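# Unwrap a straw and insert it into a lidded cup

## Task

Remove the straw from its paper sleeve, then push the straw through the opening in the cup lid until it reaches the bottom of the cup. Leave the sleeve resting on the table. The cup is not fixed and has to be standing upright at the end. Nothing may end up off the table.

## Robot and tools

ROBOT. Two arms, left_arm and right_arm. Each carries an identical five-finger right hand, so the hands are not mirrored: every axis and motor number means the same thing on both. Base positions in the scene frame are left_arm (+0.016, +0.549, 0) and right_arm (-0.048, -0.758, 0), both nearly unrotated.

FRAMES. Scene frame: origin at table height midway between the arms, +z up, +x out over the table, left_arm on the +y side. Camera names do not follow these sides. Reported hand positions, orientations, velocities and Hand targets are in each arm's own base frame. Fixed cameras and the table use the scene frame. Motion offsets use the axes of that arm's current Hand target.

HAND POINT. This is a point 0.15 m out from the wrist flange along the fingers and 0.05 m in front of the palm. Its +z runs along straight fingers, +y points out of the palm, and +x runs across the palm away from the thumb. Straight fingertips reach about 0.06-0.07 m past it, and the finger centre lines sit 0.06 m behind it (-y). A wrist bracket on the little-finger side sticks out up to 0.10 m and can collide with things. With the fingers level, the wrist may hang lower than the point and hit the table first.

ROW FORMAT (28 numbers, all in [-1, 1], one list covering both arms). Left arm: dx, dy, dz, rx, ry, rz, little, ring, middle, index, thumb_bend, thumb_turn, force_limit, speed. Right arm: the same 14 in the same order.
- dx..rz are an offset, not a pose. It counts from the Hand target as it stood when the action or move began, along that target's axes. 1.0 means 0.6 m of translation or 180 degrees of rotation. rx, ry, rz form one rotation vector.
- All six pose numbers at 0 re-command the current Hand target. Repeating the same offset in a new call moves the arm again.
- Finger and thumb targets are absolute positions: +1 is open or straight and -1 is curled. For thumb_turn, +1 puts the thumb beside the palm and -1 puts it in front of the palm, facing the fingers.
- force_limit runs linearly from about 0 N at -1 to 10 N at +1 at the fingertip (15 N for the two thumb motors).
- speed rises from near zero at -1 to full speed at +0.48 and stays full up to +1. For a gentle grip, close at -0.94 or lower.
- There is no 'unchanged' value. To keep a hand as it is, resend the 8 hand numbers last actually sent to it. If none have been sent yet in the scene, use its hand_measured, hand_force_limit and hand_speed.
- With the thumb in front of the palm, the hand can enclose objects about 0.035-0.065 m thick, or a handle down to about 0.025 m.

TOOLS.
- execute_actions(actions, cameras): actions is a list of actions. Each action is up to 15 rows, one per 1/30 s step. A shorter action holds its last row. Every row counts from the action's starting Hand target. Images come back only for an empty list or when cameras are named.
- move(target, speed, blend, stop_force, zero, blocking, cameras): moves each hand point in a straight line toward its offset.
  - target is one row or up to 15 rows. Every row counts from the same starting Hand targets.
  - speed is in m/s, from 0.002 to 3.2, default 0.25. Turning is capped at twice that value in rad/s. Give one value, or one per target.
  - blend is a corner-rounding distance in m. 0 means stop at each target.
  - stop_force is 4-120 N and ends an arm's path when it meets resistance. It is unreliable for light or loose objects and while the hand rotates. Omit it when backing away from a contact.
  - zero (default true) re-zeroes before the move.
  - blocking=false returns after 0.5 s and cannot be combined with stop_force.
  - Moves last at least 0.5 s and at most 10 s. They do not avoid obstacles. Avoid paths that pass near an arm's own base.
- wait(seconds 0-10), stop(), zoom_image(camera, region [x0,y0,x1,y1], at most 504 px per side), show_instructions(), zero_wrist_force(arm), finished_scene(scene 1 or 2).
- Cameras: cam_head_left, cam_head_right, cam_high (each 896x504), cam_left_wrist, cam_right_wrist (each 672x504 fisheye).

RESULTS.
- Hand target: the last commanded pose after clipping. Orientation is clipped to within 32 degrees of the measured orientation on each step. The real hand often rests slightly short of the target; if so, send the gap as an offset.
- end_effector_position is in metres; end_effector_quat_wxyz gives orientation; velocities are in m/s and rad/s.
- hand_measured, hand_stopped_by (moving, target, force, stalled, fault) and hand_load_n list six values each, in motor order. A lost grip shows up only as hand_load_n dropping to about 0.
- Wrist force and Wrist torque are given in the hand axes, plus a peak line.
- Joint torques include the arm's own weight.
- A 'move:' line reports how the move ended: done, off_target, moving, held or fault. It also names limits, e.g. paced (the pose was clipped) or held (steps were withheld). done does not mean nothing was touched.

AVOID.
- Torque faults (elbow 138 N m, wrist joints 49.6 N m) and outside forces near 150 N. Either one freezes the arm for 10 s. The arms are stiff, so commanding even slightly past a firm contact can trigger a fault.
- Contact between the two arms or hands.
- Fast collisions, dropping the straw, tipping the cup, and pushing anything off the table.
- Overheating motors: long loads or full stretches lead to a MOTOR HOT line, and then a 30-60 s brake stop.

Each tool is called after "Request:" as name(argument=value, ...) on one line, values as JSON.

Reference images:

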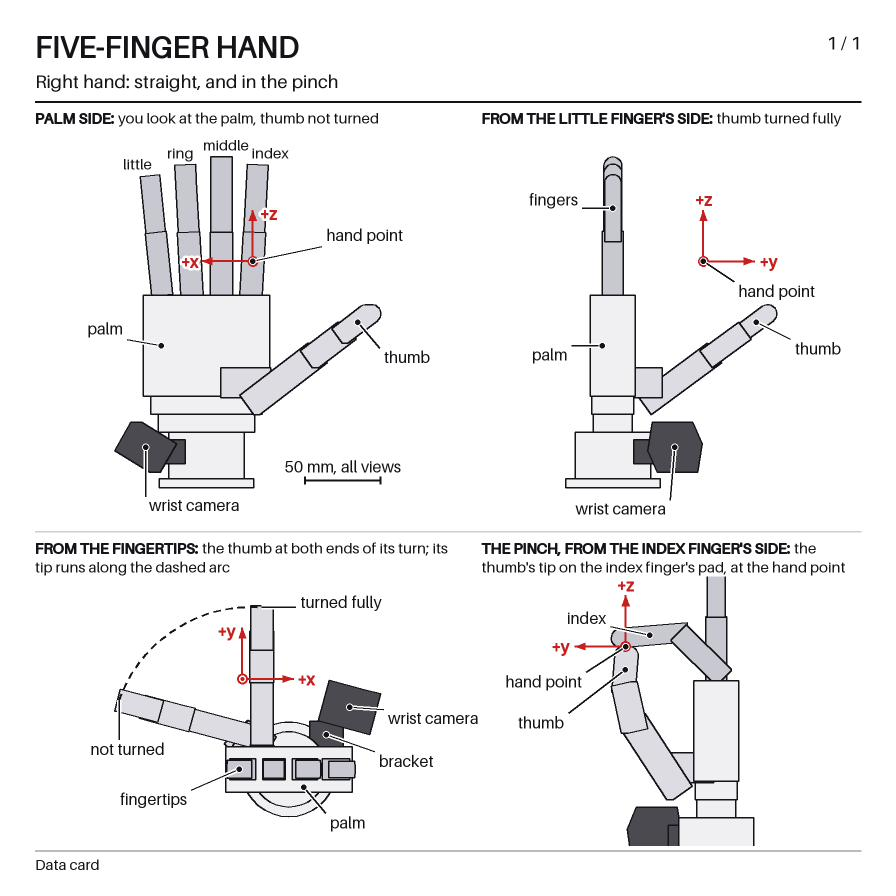

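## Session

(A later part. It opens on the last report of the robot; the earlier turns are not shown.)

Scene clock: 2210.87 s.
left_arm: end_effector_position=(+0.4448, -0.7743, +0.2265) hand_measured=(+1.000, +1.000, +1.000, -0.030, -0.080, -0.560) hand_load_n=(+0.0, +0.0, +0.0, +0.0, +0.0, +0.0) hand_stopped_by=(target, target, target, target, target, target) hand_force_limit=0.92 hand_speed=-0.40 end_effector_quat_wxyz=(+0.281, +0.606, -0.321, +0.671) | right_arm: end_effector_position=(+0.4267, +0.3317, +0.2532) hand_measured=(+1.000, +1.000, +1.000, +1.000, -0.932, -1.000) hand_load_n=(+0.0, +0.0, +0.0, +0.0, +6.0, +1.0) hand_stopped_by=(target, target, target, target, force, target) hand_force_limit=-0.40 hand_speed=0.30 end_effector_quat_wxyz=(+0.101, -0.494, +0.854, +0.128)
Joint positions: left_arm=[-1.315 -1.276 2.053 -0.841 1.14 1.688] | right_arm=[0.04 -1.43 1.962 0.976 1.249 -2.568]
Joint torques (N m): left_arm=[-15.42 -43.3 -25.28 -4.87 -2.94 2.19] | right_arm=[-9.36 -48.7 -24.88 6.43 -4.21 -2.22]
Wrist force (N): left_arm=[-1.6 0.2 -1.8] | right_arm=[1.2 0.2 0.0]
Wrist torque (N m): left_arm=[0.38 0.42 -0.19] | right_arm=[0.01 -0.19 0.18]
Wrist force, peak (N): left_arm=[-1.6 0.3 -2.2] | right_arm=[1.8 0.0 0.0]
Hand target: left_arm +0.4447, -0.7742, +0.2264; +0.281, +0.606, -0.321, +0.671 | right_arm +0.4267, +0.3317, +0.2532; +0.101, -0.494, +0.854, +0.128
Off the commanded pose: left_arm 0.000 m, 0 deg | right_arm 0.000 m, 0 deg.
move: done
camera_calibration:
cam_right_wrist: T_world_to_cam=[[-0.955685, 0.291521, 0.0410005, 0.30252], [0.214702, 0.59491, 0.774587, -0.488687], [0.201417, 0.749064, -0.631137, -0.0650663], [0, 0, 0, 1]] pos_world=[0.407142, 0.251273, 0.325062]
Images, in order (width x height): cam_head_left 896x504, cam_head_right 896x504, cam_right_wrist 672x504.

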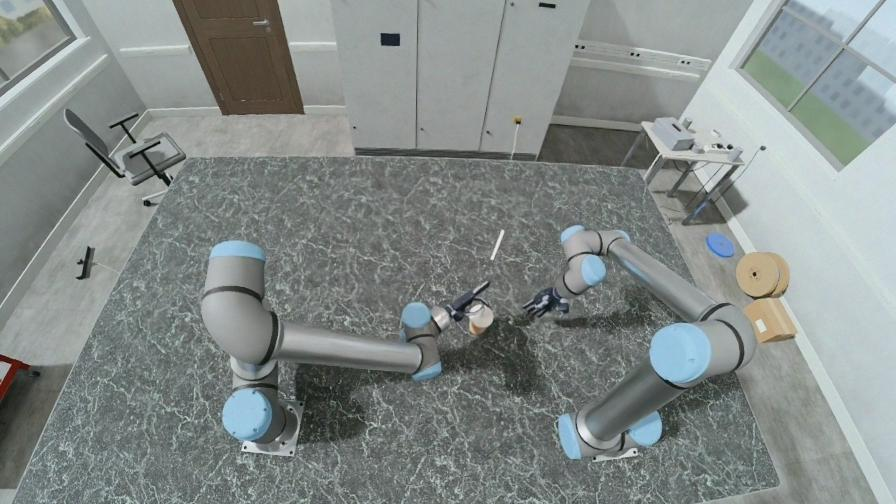

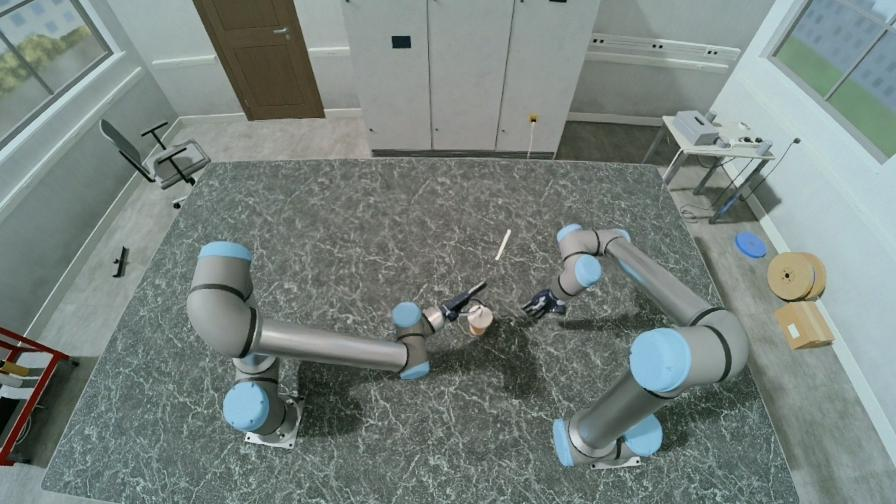

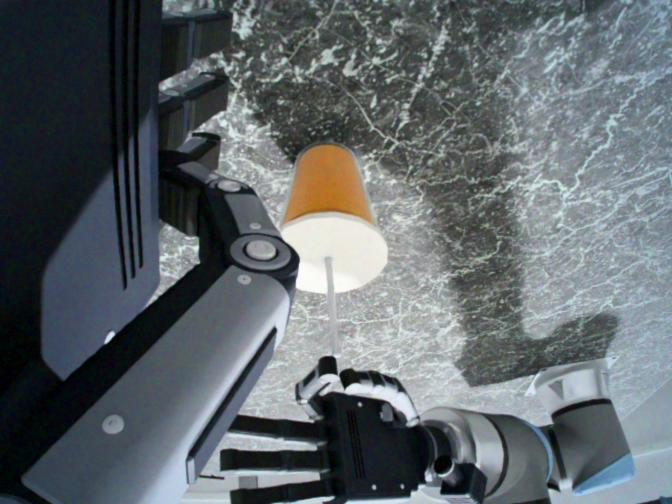

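Request:
move(target=[[-0.0388,0.0035,-0.0023,0,0,0,1,1,1,-0.03,-0.08,-0.56,0.92,-0.4,0,0,0,0,0,0,1,1,1,1,-1,-1,-0.4,0.3]], speed=0.03, stop_force=4, cameras=["cam_right_wrist"])

Request:
zoom_image(camera="cam_right_wrist", region=[280, 300, 420, 410])

Scene clock: 2228.10 s.
left_arm: end_effector_position=(+0.4447, -0.7742, +0.2030) hand_measured=(+1.000, +1.000, +1.000, -0.030, -0.080, -0.560) hand_load_n=(+0.0, +0.0, +0.0, +0.0, +0.0, +0.0) hand_stopped_by=(target, target, target, target, target, target) hand_force_limit=0.92 hand_speed=-0.40 end_effector_quat_wxyz=(+0.281, +0.606, -0.321, +0.671) | right_arm: end_effector_position=(+0.4267, +0.3317, +0.2532) hand_measured=(+1.000, +1.000, +1.000, +1.000, -0.932, -1.000) hand_load_n=(+0.0, +0.0, +0.0, +0.0, +6.0, +1.0) hand_stopped_by=(target, target, target, target, force, target) hand_force_limit=-0.40 hand_speed=0.30 end_effector_quat_wxyz=(+0.101, -0.494, +0.854, +0.128)
Joint positions: left_arm=[-1.315 -1.245 2.066 -0.886 1.14 1.688] | right_arm=[0.04 -1.43 1.962 0.976 1.249 -2.568]
Joint torques (N m): left_arm=[-12.54 -43.42 -23.82 -4.93 -1.47 -0.13] | right_arm=[-9.8 -48.64 -25.27 6.43 -4.21 -2.44]
Wrist force (N): left_arm=[-1.5 0.4 -1.6] | right_arm=[1.3 -0.4 -0.2]
Wrist torque (N m): left_arm=[0.43 0.44 -0.17] | right_arm=[-0.08 -0.20 0.17]
Wrist force, peak (N): left_arm=[-1.8 0.2 -2.2] | right_arm=[1.7 0.1 0.0]
Hand target: left_arm +0.4447, -0.7742, +0.2030; +0.281, +0.606, -0.321, +0.671 | right_arm +0.4267, +0.3317, +0.2532; +0.101, -0.494, +0.854, +0.128
Off the commanded pose: left_arm 0.000 m, 0 deg | right_arm 0.000 m, 0 deg.
move: done
camera_calibration:
cam_right_wrist: T_world_to_cam=[[-0.955685, 0.291521, 0.0410005, 0.30252], [0.214702, 0.59491, 0.774587, -0.488687], [0.201417, 0.749064, -0.631137, -0.0650663], [0, 0, 0, 1]] pos_world=[0.407142, 0.251273, 0.325062]
Images, in order (width x height): cam_right_wrist 672x504.

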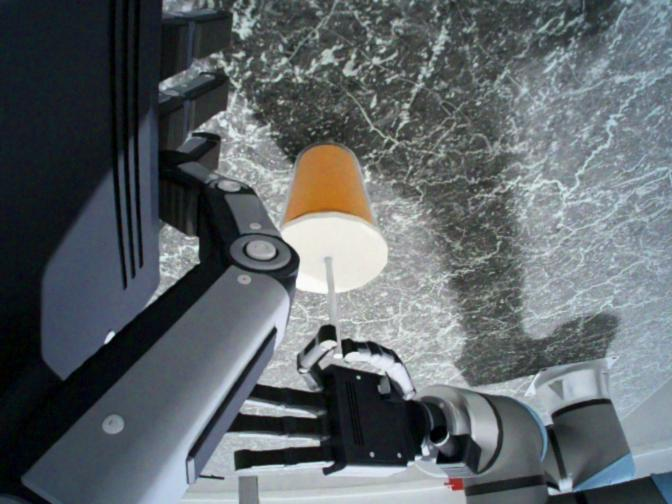

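Scaled by 3.600 from the camera's 672x504 image, which has a finer 960x720 frame.

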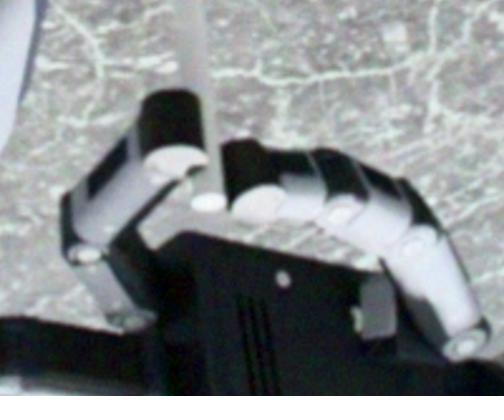

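Request:
move(target=[[0,0,0,0,0,0,1,1,1,-0.5,-0.08,-0.56,0.92,-0.92,0,0,0,0,0,0,1,1,1,1,-1,-1,-0.4,0.3]], speed=0.03, cameras=["cam_right_wrist"])

Request:
zoom_image(camera="cam_right_wrist", region=[270, 250, 410, 390])

Scene clock: 2239.57 s.
left_arm: end_effector_position=(+0.4447, -0.7742, +0.2030) hand_measured=(+1.000, +1.000, +1.000, -0.132, -0.080, -0.560) hand_load_n=(+0.0, +0.0, +0.0, +9.5, +1.0, -1.0) hand_stopped_by=(target, target, target, force, target, target) hand_force_limit=0.92 hand_speed=-0.92 end_effector_quat_wxyz=(+0.281, +0.606, -0.321, +0.671) | right_arm: end_effector_position=(+0.4267, +0.3317, +0.2532) hand_measured=(+1.000, +1.000, +1.000, +1.000, -0.932, -1.000) hand_load_n=(+0.0, +0.0, +0.0, +0.0, +6.0, +0.5) hand_stopped_by=(target, target, target, target, force, target) hand_force_limit=-0.40 hand_speed=0.30 end_effector_quat_wxyz=(+0.101, -0.494, +0.854, +0.128)
Joint positions: left_arm=[-1.315 -1.245 2.066 -0.886 1.14 1.688] | right_arm=[0.04 -1.43 1.962 0.976 1.249 -2.568]
Joint torques (N m): left_arm=[3.64 -43.84 -24.13 -3.66 1.78 0.8] | right_arm=[-8.56 -48.13 -25.44 6.37 -4.17 -2.28]
Wrist force (N): left_arm=[-0.5 0.1 -0.2] | right_arm=[1.1 0.0 0.2]
Wrist torque (N m): left_arm=[0.42 0.51 -0.15] | right_arm=[-0.04 -0.18 0.17]
Wrist force, peak (N): left_arm=[-2.0 0.6 -1.8] | right_arm=[1.7 0.1 0.1]
Hand target: left_arm +0.4447, -0.7742, +0.2030; +0.281, +0.606, -0.321, +0.671 | right_arm +0.4267, +0.3317, +0.2532; +0.101, -0.494, +0.854, +0.128
Off the commanded pose: left_arm 0.000 m, 0 deg | right_arm 0.000 m, 0 deg.
move: done
camera_calibration:
cam_right_wrist: T_world_to_cam=[[-0.955685, 0.291521, 0.0410005, 0.30252], [0.214702, 0.59491, 0.774587, -0.488687], [0.201417, 0.749064, -0.631137, -0.0650663], [0, 0, 0, 1]] pos_world=[0.407142, 0.251273, 0.325062]
Images, in order (width x height): cam_right_wrist 672x504.

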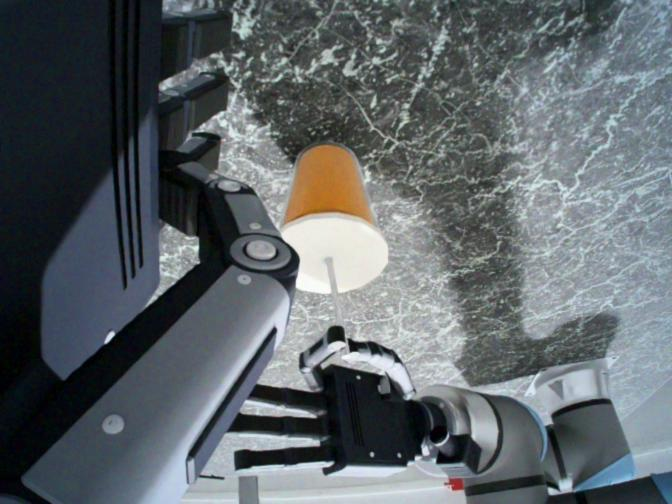

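Scaled by 3.600 from the camera's 672x504 image, which has a finer 960x720 frame.

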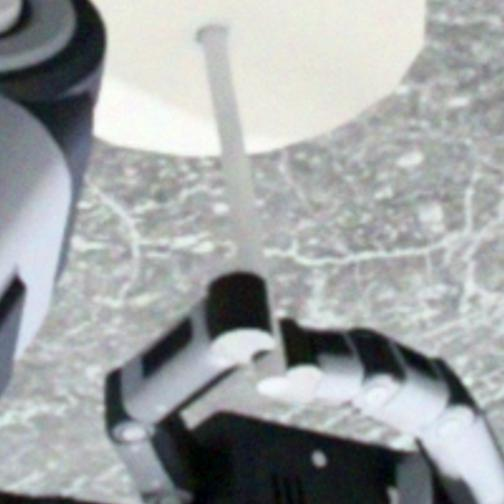

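Request:
move(target=[[0,-0.0010,0.0100,0,0,0,1,1,1,-0.5,-0.08,-0.56,0.92,-0.92,0,0,0,0,0,0,1,1,1,1,-1,-1,-0.4,0.3]], speed=0.02, cameras=["cam_right_wrist"])

Request:
move(target=[[-0.0166,0.0015,-0.0010,0,0,0,1,1,1,-0.5,-0.08,-0.56,0.92,-0.92,0,0,0,0,0,0,1,1,1,1,-1,-1,-0.4,0.3]], speed=0.015, stop_force=8, cameras=["cam_right_wrist"])

Request:
zoom_image(camera="cam_right_wrist", region=[270, 250, 410, 390])

Scene clock: 2258.87 s.
left_arm: end_effector_position=(+0.4488, -0.7784, +0.2034) hand_measured=(+1.000, +1.000, +1.000, -0.132, -0.080, -0.560) hand_load_n=(+0.0, +0.0, +0.5, +6.0, +0.5, -1.0) hand_stopped_by=(target, target, target, force, target, target) hand_force_limit=0.92 hand_speed=-0.92 end_effector_quat_wxyz=(+0.281, +0.606, -0.321, +0.671) | right_arm: end_effector_position=(+0.4267, +0.3317, +0.2532) hand_measured=(+1.000, +1.000, +1.000, +1.000, -0.932, -1.000) hand_load_n=(+0.0, +0.0, +0.0, +0.0, +6.0, +1.0) hand_stopped_by=(target, target, target, target, force, target) hand_force_limit=-0.40 hand_speed=0.30 end_effector_quat_wxyz=(+0.101, -0.494, +0.854, +0.128)
Joint positions: left_arm=[-1.31 -1.238 2.054 -0.881 1.145 1.688] | right_arm=[0.04 -1.43 1.962 0.976 1.249 -2.568]
Joint torques (N m): left_arm=[18.49 -48.94 -38.87 0.07 2.78 -2.8] | right_arm=[-8.06 -48.36 -25.81 6.22 -3.98 -2.34]
Wrist force (N): left_arm=[-3.6 0.6 -1.1] | right_arm=[1.3 0.0 -0.1]
Wrist torque (N m): left_arm=[0.45 0.51 -0.17] | right_arm=[-0.02 -0.21 0.19]
Wrist force, peak (N): left_arm=[-3.6 0.6 -1.1] | right_arm=[1.6 0.4 0.2]
Hand target: left_arm +0.4489, -0.7785, +0.2034; +0.281, +0.606, -0.321, +0.671 | right_arm +0.4267, +0.3317, +0.2532; +0.101, -0.494, +0.854, +0.128
Off the commanded pose: left_arm 0.000 m, 0 deg | right_arm 0.000 m, 0 deg.
move: done
camera_calibration:
cam_right_wrist: T_world_to_cam=[[-0.955685, 0.291521, 0.0410005, 0.30252], [0.214702, 0.59491, 0.774587, -0.488687], [0.201417, 0.749064, -0.631137, -0.0650663], [0, 0, 0, 1]] pos_world=[0.407142, 0.251273, 0.325062]
Images, in order (width x height): cam_right_wrist 672x504.

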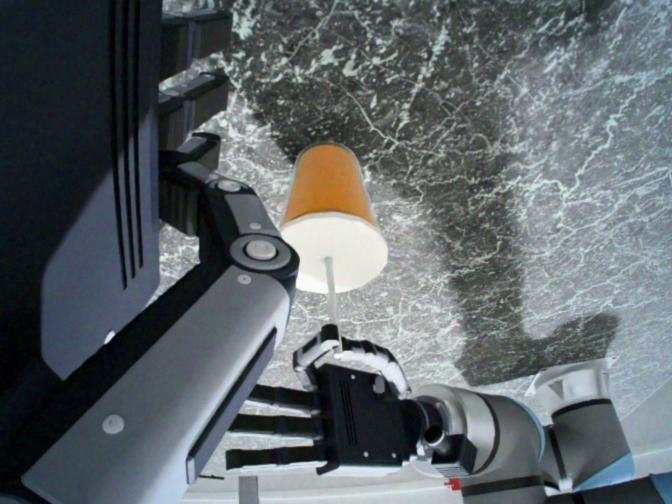

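Scene clock: 2260.50 s.
left_arm: end_effector_position=(+0.4489, -0.7785, +0.1934) hand_measured=(+1.000, +1.000, +1.000, -0.132, -0.080, -0.560) hand_load_n=(+0.0, +0.0, +0.0, +1.0, -0.5, +0.0) hand_stopped_by=(target, target, target, force, target, target) hand_force_limit=0.92 hand_speed=-0.92 end_effector_quat_wxyz=(+0.281, +0.606, -0.321, +0.671) | right_arm: end_effector_position=(+0.4267, +0.3317, +0.2532) hand_measured=(+1.000, +1.000, +1.000, +1.000, -0.932, -1.000) hand_load_n=(+0.0, +0.0, +0.0, +0.0, +6.0, +0.5) hand_stopped_by=(target, target, target, target, force, target) hand_force_limit=-0.40 hand_speed=0.30 end_effector_quat_wxyz=(+0.101, -0.494, +0.854, +0.128)
Joint positions: left_arm=[-1.31 -1.224 2.059 -0.9 1.145 1.688] | right_arm=[0.04 -1.43 1.962 0.976 1.249 -2.568]
Joint torques (N m): left_arm=[18.22 -44.91 -23.45 -5.01 2.95 -0.13] | right_arm=[-8.14 -47.38 -25.43 6.39 -4.27 -2.32]
Wrist force (N): left_arm=[-1.2 0.4 -1.6] | right_arm=[1.3 0.2 -0.1]
Wrist torque (N m): left_arm=[0.50 0.48 -0.15] | right_arm=[0.01 -0.20 0.19]
Wrist force, peak (N): left_arm=[-2.7 0.2 -1.2] | right_arm=[1.6 0.0 0.0]
Hand target: left_arm +0.4489, -0.7785, +0.1934; +0.281, +0.606, -0.321, +0.671 | right_arm +0.4267, +0.3317, +0.2532; +0.101, -0.494, +0.854, +0.128
Off the commanded pose: left_arm 0.000 m, 0 deg | right_arm 0.000 m, 0 deg.
move: done
camera_calibration:
cam_right_wrist: T_world_to_cam=[[-0.955685, 0.291521, 0.0410005, 0.30252], [0.214702, 0.59491, 0.774587, -0.488687], [0.201417, 0.749064, -0.631137, -0.0650663], [0, 0, 0, 1]] pos_world=[0.407142, 0.251273, 0.325062]
Images, in order (width x height): cam_right_wrist 672x504.

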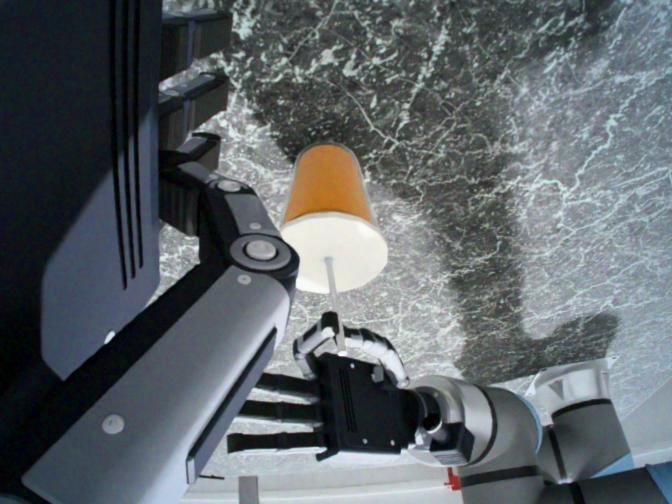

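Scaled by 3.600 from the camera's 672x504 image, which has a finer 960x720 frame.

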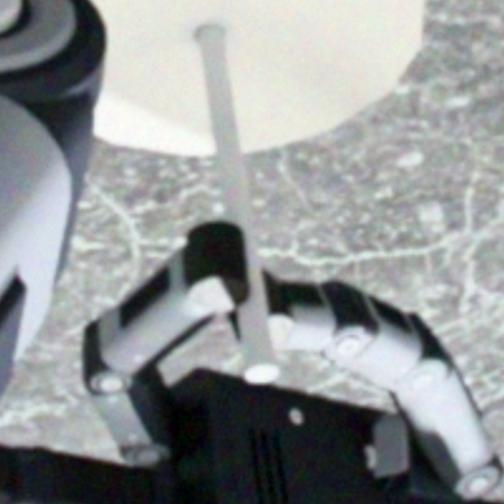

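Request:
move(target=[[0,0,0,0,0,0,1,1,1,0.3,-0.08,-0.56,0.92,-0.5,0,0,0,0,0,0,1,1,1,1,-1,-1,-0.4,0.3],[0.0828,-0.0075,0.0050,0,0,0,1,1,1,0.3,-0.08,-0.56,0.92,-0.5,0,0,0,0,0,0,1,1,1,1,-1,-1,-0.4,0.3],[0.1253,0.0934,-0.0332,0,-0.01776,-0.0262,1,1,1,0.3,-0.08,-0.56,0.92,-0.5,0,0,0,0,0,0,1,1,1,1,-1,-1,-0.4,0.3],[0.1253,0.0934,-0.0332,0,-0.01776,-0.0262,1,1,1,1,1,-1,0.92,-0.2,0,0,0,0,0,0,1,1,1,1,-1,-1,-0.4,0.3]], speed=[0.05,0.06,0.1,0.1], blend=[0,0.01,0,0], cameras=["cam_right_wrist","cam_head_right","cam_head_left"])

Request:
zoom_image(camera="cam_right_wrist", region=[250, 240, 430, 420])

Request:
zoom_image(camera="cam_head_right", region=[450, 285, 500, 335])

Request:
zoom_image(camera="cam_head_left", region=[450, 285, 500, 335])

Scene clock: 2338.77 s.
left_arm: end_effector_position=(+0.3853, -0.7996, +0.2619) hand_measured=(+1.000, +1.000, +1.000, +1.000, +1.000, -1.000) hand_load_n=(+0.0, +0.0, +0.0, +0.0, +0.0, +0.5) hand_stopped_by=(target, target, target, target, target, target) hand_force_limit=0.92 hand_speed=-0.20 end_effector_quat_wxyz=(+0.300, +0.637, -0.304, +0.642) | right_arm: end_effector_position=(+0.4267, +0.3317, +0.2532) hand_measured=(+1.000, +1.000, +1.000, +1.000, -0.932, -1.000) hand_load_n=(+0.0, +0.0, +0.0, +0.0, +6.0, +0.5) hand_stopped_by=(target, target, target, target, force, target) hand_force_limit=-0.40 hand_speed=0.30 end_effector_quat_wxyz=(+0.101, -0.494, +0.854, +0.128)
Joint positions: left_arm=[-1.418 -1.329 2.018 -0.692 1.034 1.581] | right_arm=[0.04 -1.43 1.962 0.976 1.249 -2.568]
Joint torques (N m): left_arm=[-15.99 -65.82 -39.91 0.64 -2.44 -1.96] | right_arm=[-8.33 -46.78 -25.77 6.32 -4.19 -2.18]
Wrist force (N): left_arm=[-1.7 0.0 -2.1] | right_arm=[1.3 0.1 -0.1]
Wrist torque (N m): left_arm=[0.32 0.44 -0.01] | right_arm=[0.00 -0.20 0.19]
Wrist force, peak (N): left_arm=[-2.1 0.2 -2.4] | right_arm=[1.7 0.1 0.0]
Hand target: left_arm +0.3853, -0.7996, +0.2619; +0.300, +0.637, -0.304, +0.642 | right_arm +0.4267, +0.3317, +0.2532; +0.101, -0.494, +0.854, +0.128
Off the commanded pose: left_arm 0.000 m, 0 deg | right_arm 0.000 m, 0 deg.
move: done
camera_calibration:
cam_right_wrist: T_world_to_cam=[[-0.955685, 0.291521, 0.0410005, 0.30252], [0.214702, 0.59491, 0.774587, -0.488687], [0.201417, 0.749064, -0.631137, -0.0650663], [0, 0, 0, 1]] pos_world=[0.407142, 0.251273, 0.325062]
Images, in order (width x height): cam_head_left 896x504, cam_head_right 896x504, cam_right_wrist 672x504.

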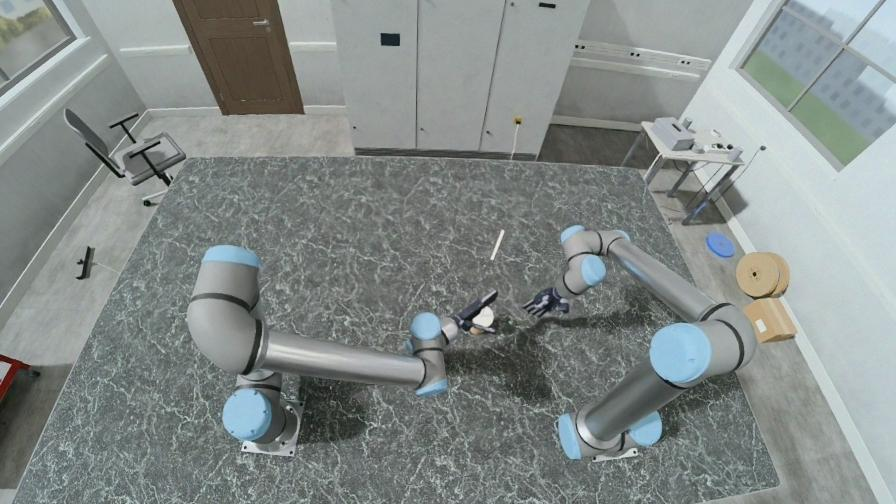

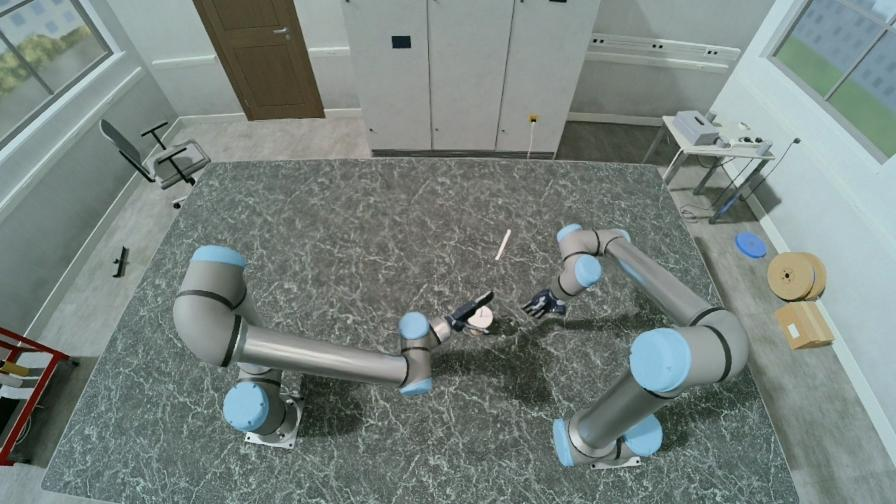

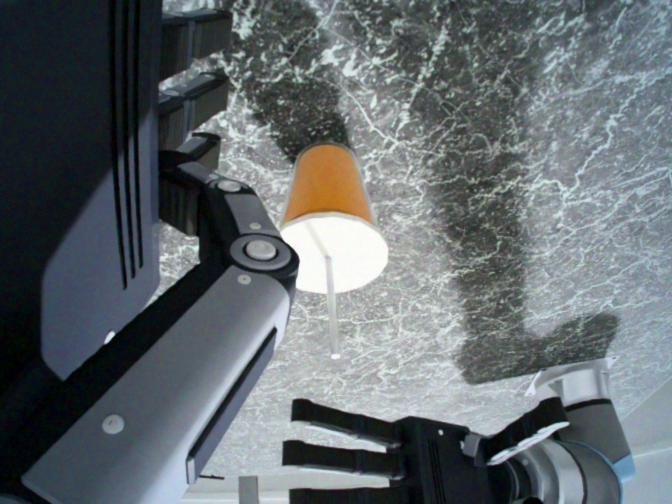

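Scaled by 2.800 from the camera's 672x504 image, which has a finer 960x720 frame.

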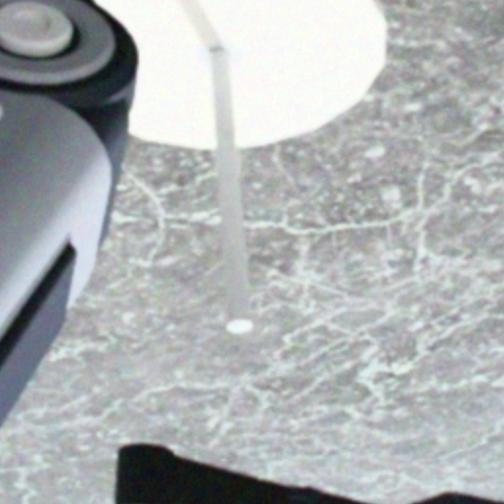

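Scaled by 10.080 from the camera's 896x504 image, which has a finer 1280x720 frame.

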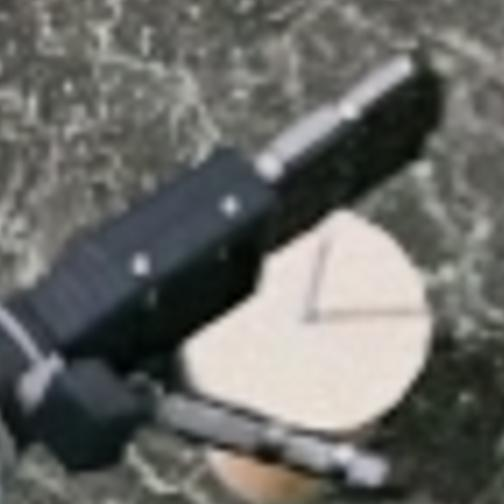

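Scaled by 10.080 from the camera's 896x504 image, which has a finer 1280x720 frame.

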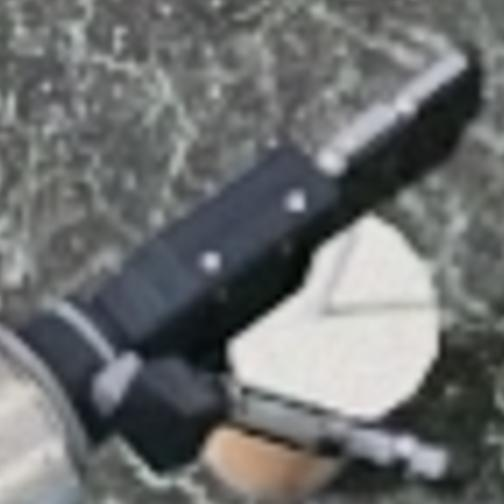

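Request:
move(target=[[-0.079,0,0,0,0,0,1,1,1,1,1,-1,0.92,-0.2,0,0,0,0,0,0,1,1,1,1,-1,-1,-0.4,0.3]], speed=0.02, stop_force=8, cameras=["cam_right_wrist","cam_head_right"])

Request:
zoom_image(camera="cam_right_wrist", region=[250, 240, 430, 420])

Request:
zoom_image(camera="cam_head_right", region=[450, 285, 500, 335])

Scene clock: 2378.40 s.
left_arm: end_effector_position=(+0.3856, -0.7995, +0.2215) hand_measured=(+1.000, +1.000, +1.000, +1.000, +1.000, -1.000) hand_load_n=(+0.0, +0.0, +0.0, +0.0, +0.0, +0.5) hand_stopped_by=(target, target, target, target, target, target) hand_force_limit=0.92 hand_speed=-0.20 end_effector_quat_wxyz=(+0.300, +0.637, -0.304, +0.642) | right_arm: end_effector_position=(+0.4267, +0.3317, +0.2532) hand_measured=(+1.000, +1.000, +1.000, +1.000, -0.932, -1.000) hand_load_n=(+0.0, +0.0, +0.0, +0.0, +6.0, +0.5) hand_stopped_by=(target, target, target, target, force, target) hand_force_limit=-0.40 hand_speed=0.30 end_effector_quat_wxyz=(+0.101, -0.494, +0.854, +0.128)
Joint positions: left_arm=[-1.418 -1.28 2.045 -0.769 1.034 1.581] | right_arm=[0.04 -1.43 1.962 0.976 1.249 -2.568]
Joint torques (N m): left_arm=[13.03 -63.19 -34.65 1.72 2.24 -2.23] | right_arm=[-8.08 -46.43 -25.61 6.4 -4.25 -2.17]
Wrist force (N): left_arm=[4.0 -0.1 -2.0] | right_arm=[1.5 0.1 0.0]
Wrist torque (N m): left_arm=[0.34 0.60 0.30] | right_arm=[-0.01 -0.24 0.20]
Wrist force, peak (N): left_arm=[14.3 -0.3 -3.1] | right_arm=[1.7 0.2 -0.1]
Hand target: left_arm +0.3856, -0.7995, +0.2215; +0.300, +0.637, -0.304, +0.642 (not the last commanded pose) | right_arm +0.4267, +0.3317, +0.2532; +0.101, -0.494, +0.854, +0.128
Off the commanded pose: left_arm 0.007 m, 0 deg | right_arm 0.000 m, 0 deg.
move: contact (left_arm)
camera_calibration:
cam_right_wrist: T_world_to_cam=[[-0.955685, 0.291521, 0.0410005, 0.30252], [0.214702, 0.59491, 0.774587, -0.488687], [0.201417, 0.749064, -0.631137, -0.0650663], [0, 0, 0, 1]] pos_world=[0.407142, 0.251273, 0.325062]
Images, in order (width x height): cam_head_right 896x504, cam_right_wrist 672x504.

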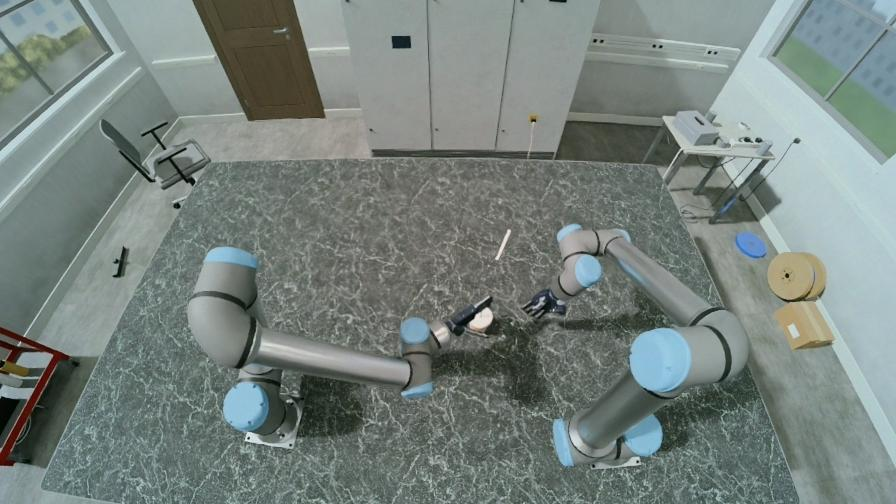

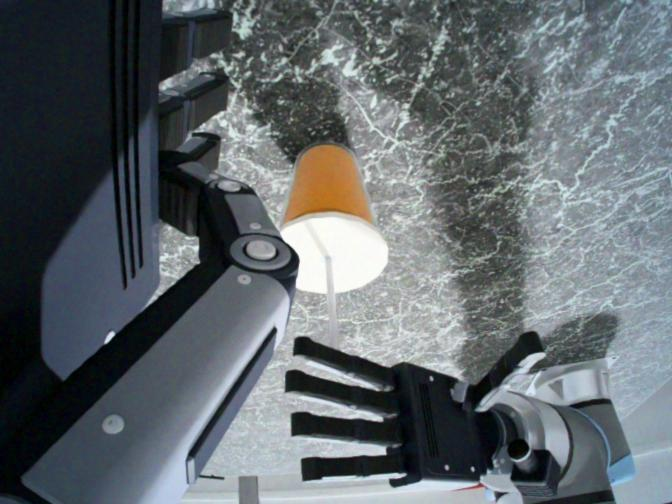

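Scaled by 2.800 from the camera's 672x504 image, which has a finer 960x720 frame.

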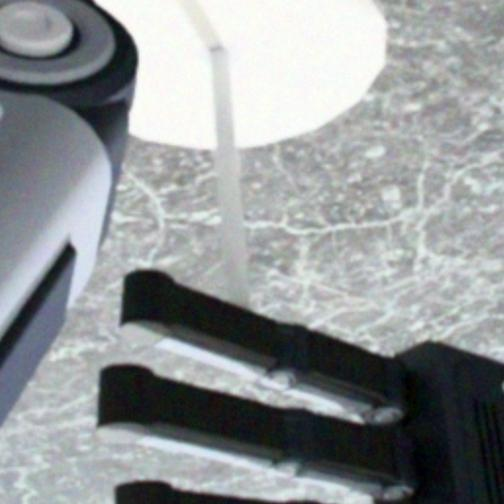

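Scaled by 10.080 from the camera's 896x504 image, which has a finer 1280x720 frame.

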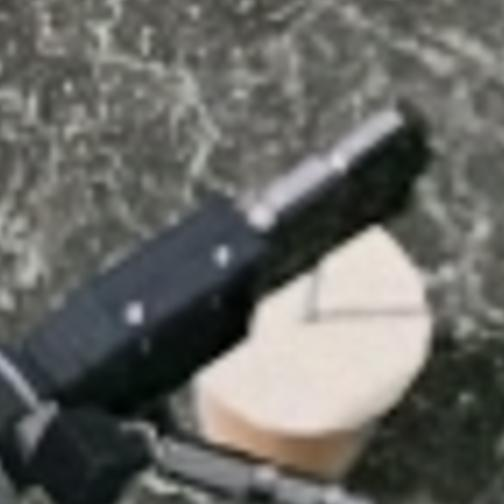

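Request:
move(target=[[0.0667,0,0,0,0,0,1,1,1,1,1,-1,0.92,-0.2,0,0,0,0,0,0,1,1,1,1,-1,-1,-0.4,0.3],[0.1667,-0.02,-0.05,0,0,0,1,1,1,1,1,-1,0.92,-0.2,0,0,0,0,0,0,1,1,1,1,-1,-1,-0.4,0.3]], speed=[0.06,0.15], blend=[0.01,0], cameras=["cam_right_wrist","cam_head_right","cam_high"])

Request:
zoom_image(camera="cam_right_wrist", region=[250, 200, 430, 380])

Scene clock: 2395.63 s.
left_arm: end_effector_position=(+0.3750, -0.7691, +0.3213) hand_measured=(+1.000, +1.000, +1.000, +1.000, +1.000, -1.000) hand_load_n=(+0.0, +0.0, +0.0, +0.0, +0.0, +0.0) hand_stopped_by=(target, target, target, target, target, target) hand_force_limit=0.92 hand_speed=-0.20 end_effector_quat_wxyz=(+0.300, +0.637, -0.304, +0.642) end_effector_velocity=(+0.000, +0.000, +0.002) end_effector_angular_velocity=(+0.001, +0.000, +0.001) | right_arm: end_effector_position=(+0.4267, +0.3317, +0.2532) hand_measured=(+1.000, +1.000, +1.000, +1.000, -0.932, -1.000) hand_load_n=(+0.0, +0.5, +0.0, +0.0, +6.0, +1.0) hand_stopped_by=(target, target, target, target, force, target) hand_force_limit=-0.40 hand_speed=0.30 end_effector_quat_wxyz=(+0.101, -0.494, +0.854, +0.128)
Joint positions: left_arm=[-1.428 -1.442 2.029 -0.591 1.024 1.581] | right_arm=[0.04 -1.43 1.962 0.976 1.249 -2.568]
Joint velocities: left_arm=[0 -0.003 -0.002 0.005 0 0] | right_arm=[within noise]
Joint torques (N m): left_arm=[-17.94 -55.3 -30.27 0.77 -2.92 -2.17] | right_arm=[-8.31 -46.13 -25.74 6.2 -4.18 -2.06]
Wrist force (N): left_arm=[-0.6 -0.8 -0.8] | right_arm=[1.5 0.2 0.0]
Wrist torque (N m): left_arm=[0.19 0.27 0.00] | right_arm=[0.00 -0.24 0.20]
Wrist force, peak (N): left_arm=[5.8 -0.4 -0.8] | right_arm=[1.7 0.1 0.0]
Hand target: left_arm +0.3750, -0.7690, +0.3215; +0.300, +0.637, -0.304, +0.642 | right_arm +0.4267, +0.3317, +0.2532; +0.101, -0.494, +0.854, +0.128
Off the commanded pose: left_arm 0.000 m, 0 deg | right_arm 0.000 m, 0 deg.
move: done
camera_calibration:
cam_right_wrist: T_world_to_cam=[[-0.955685, 0.291521, 0.0410005, 0.30252], [0.214702, 0.59491, 0.774587, -0.488687], [0.201417, 0.749064, -0.631137, -0.0650663], [0, 0, 0, 1]] pos_world=[0.407142, 0.251273, 0.325062]
Images, in order (width x height): cam_head_right 896x504, cam_high 896x504, cam_right_wrist 672x504.

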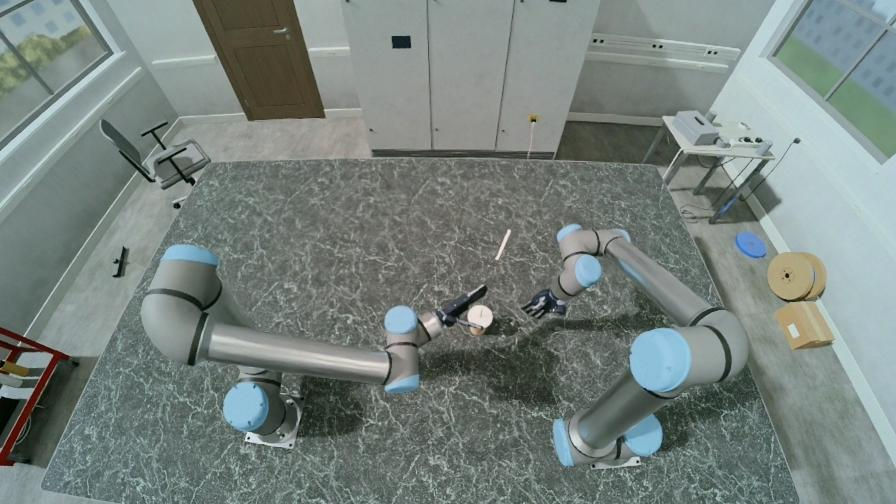

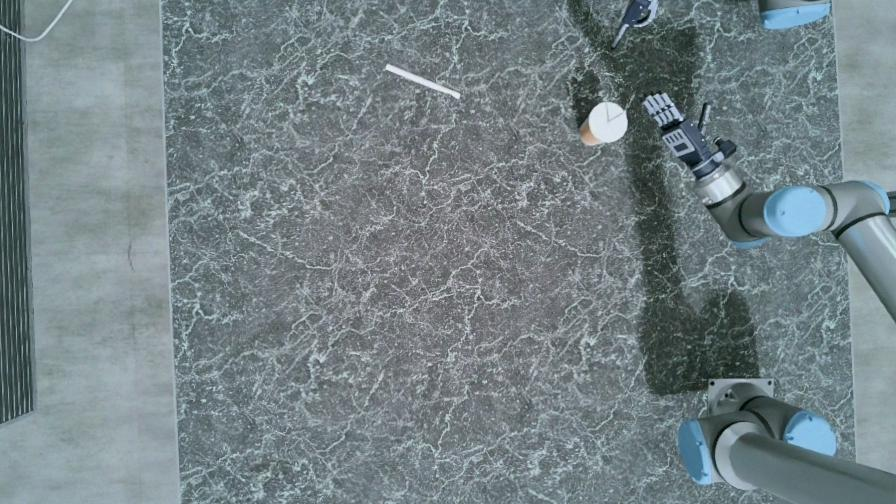

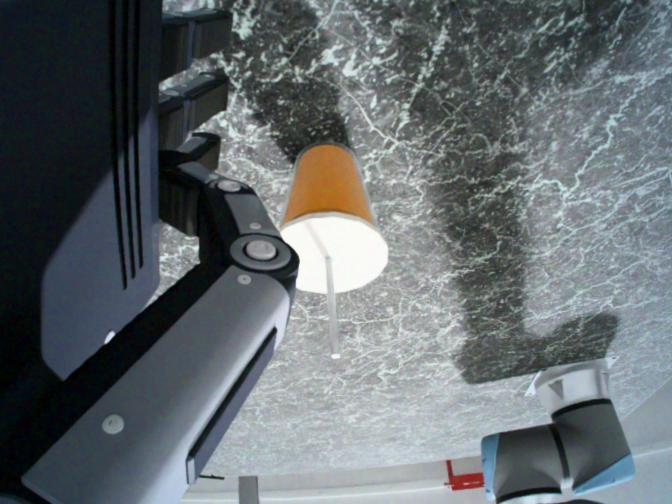

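Scaled by 2.800 from the camera's 672x504 image, which has a finer 960x720 frame.

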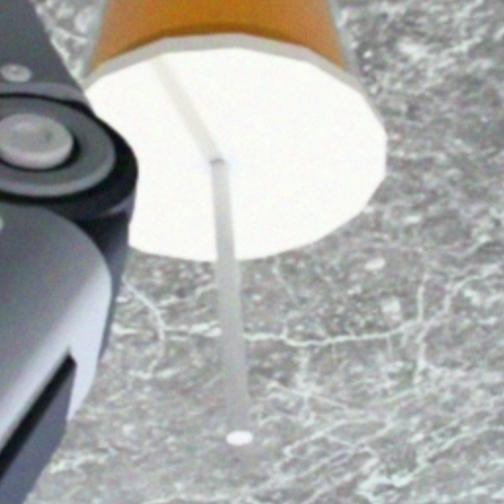

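Request:
finished_scene(scene=2)

The scene is finished: the task was done.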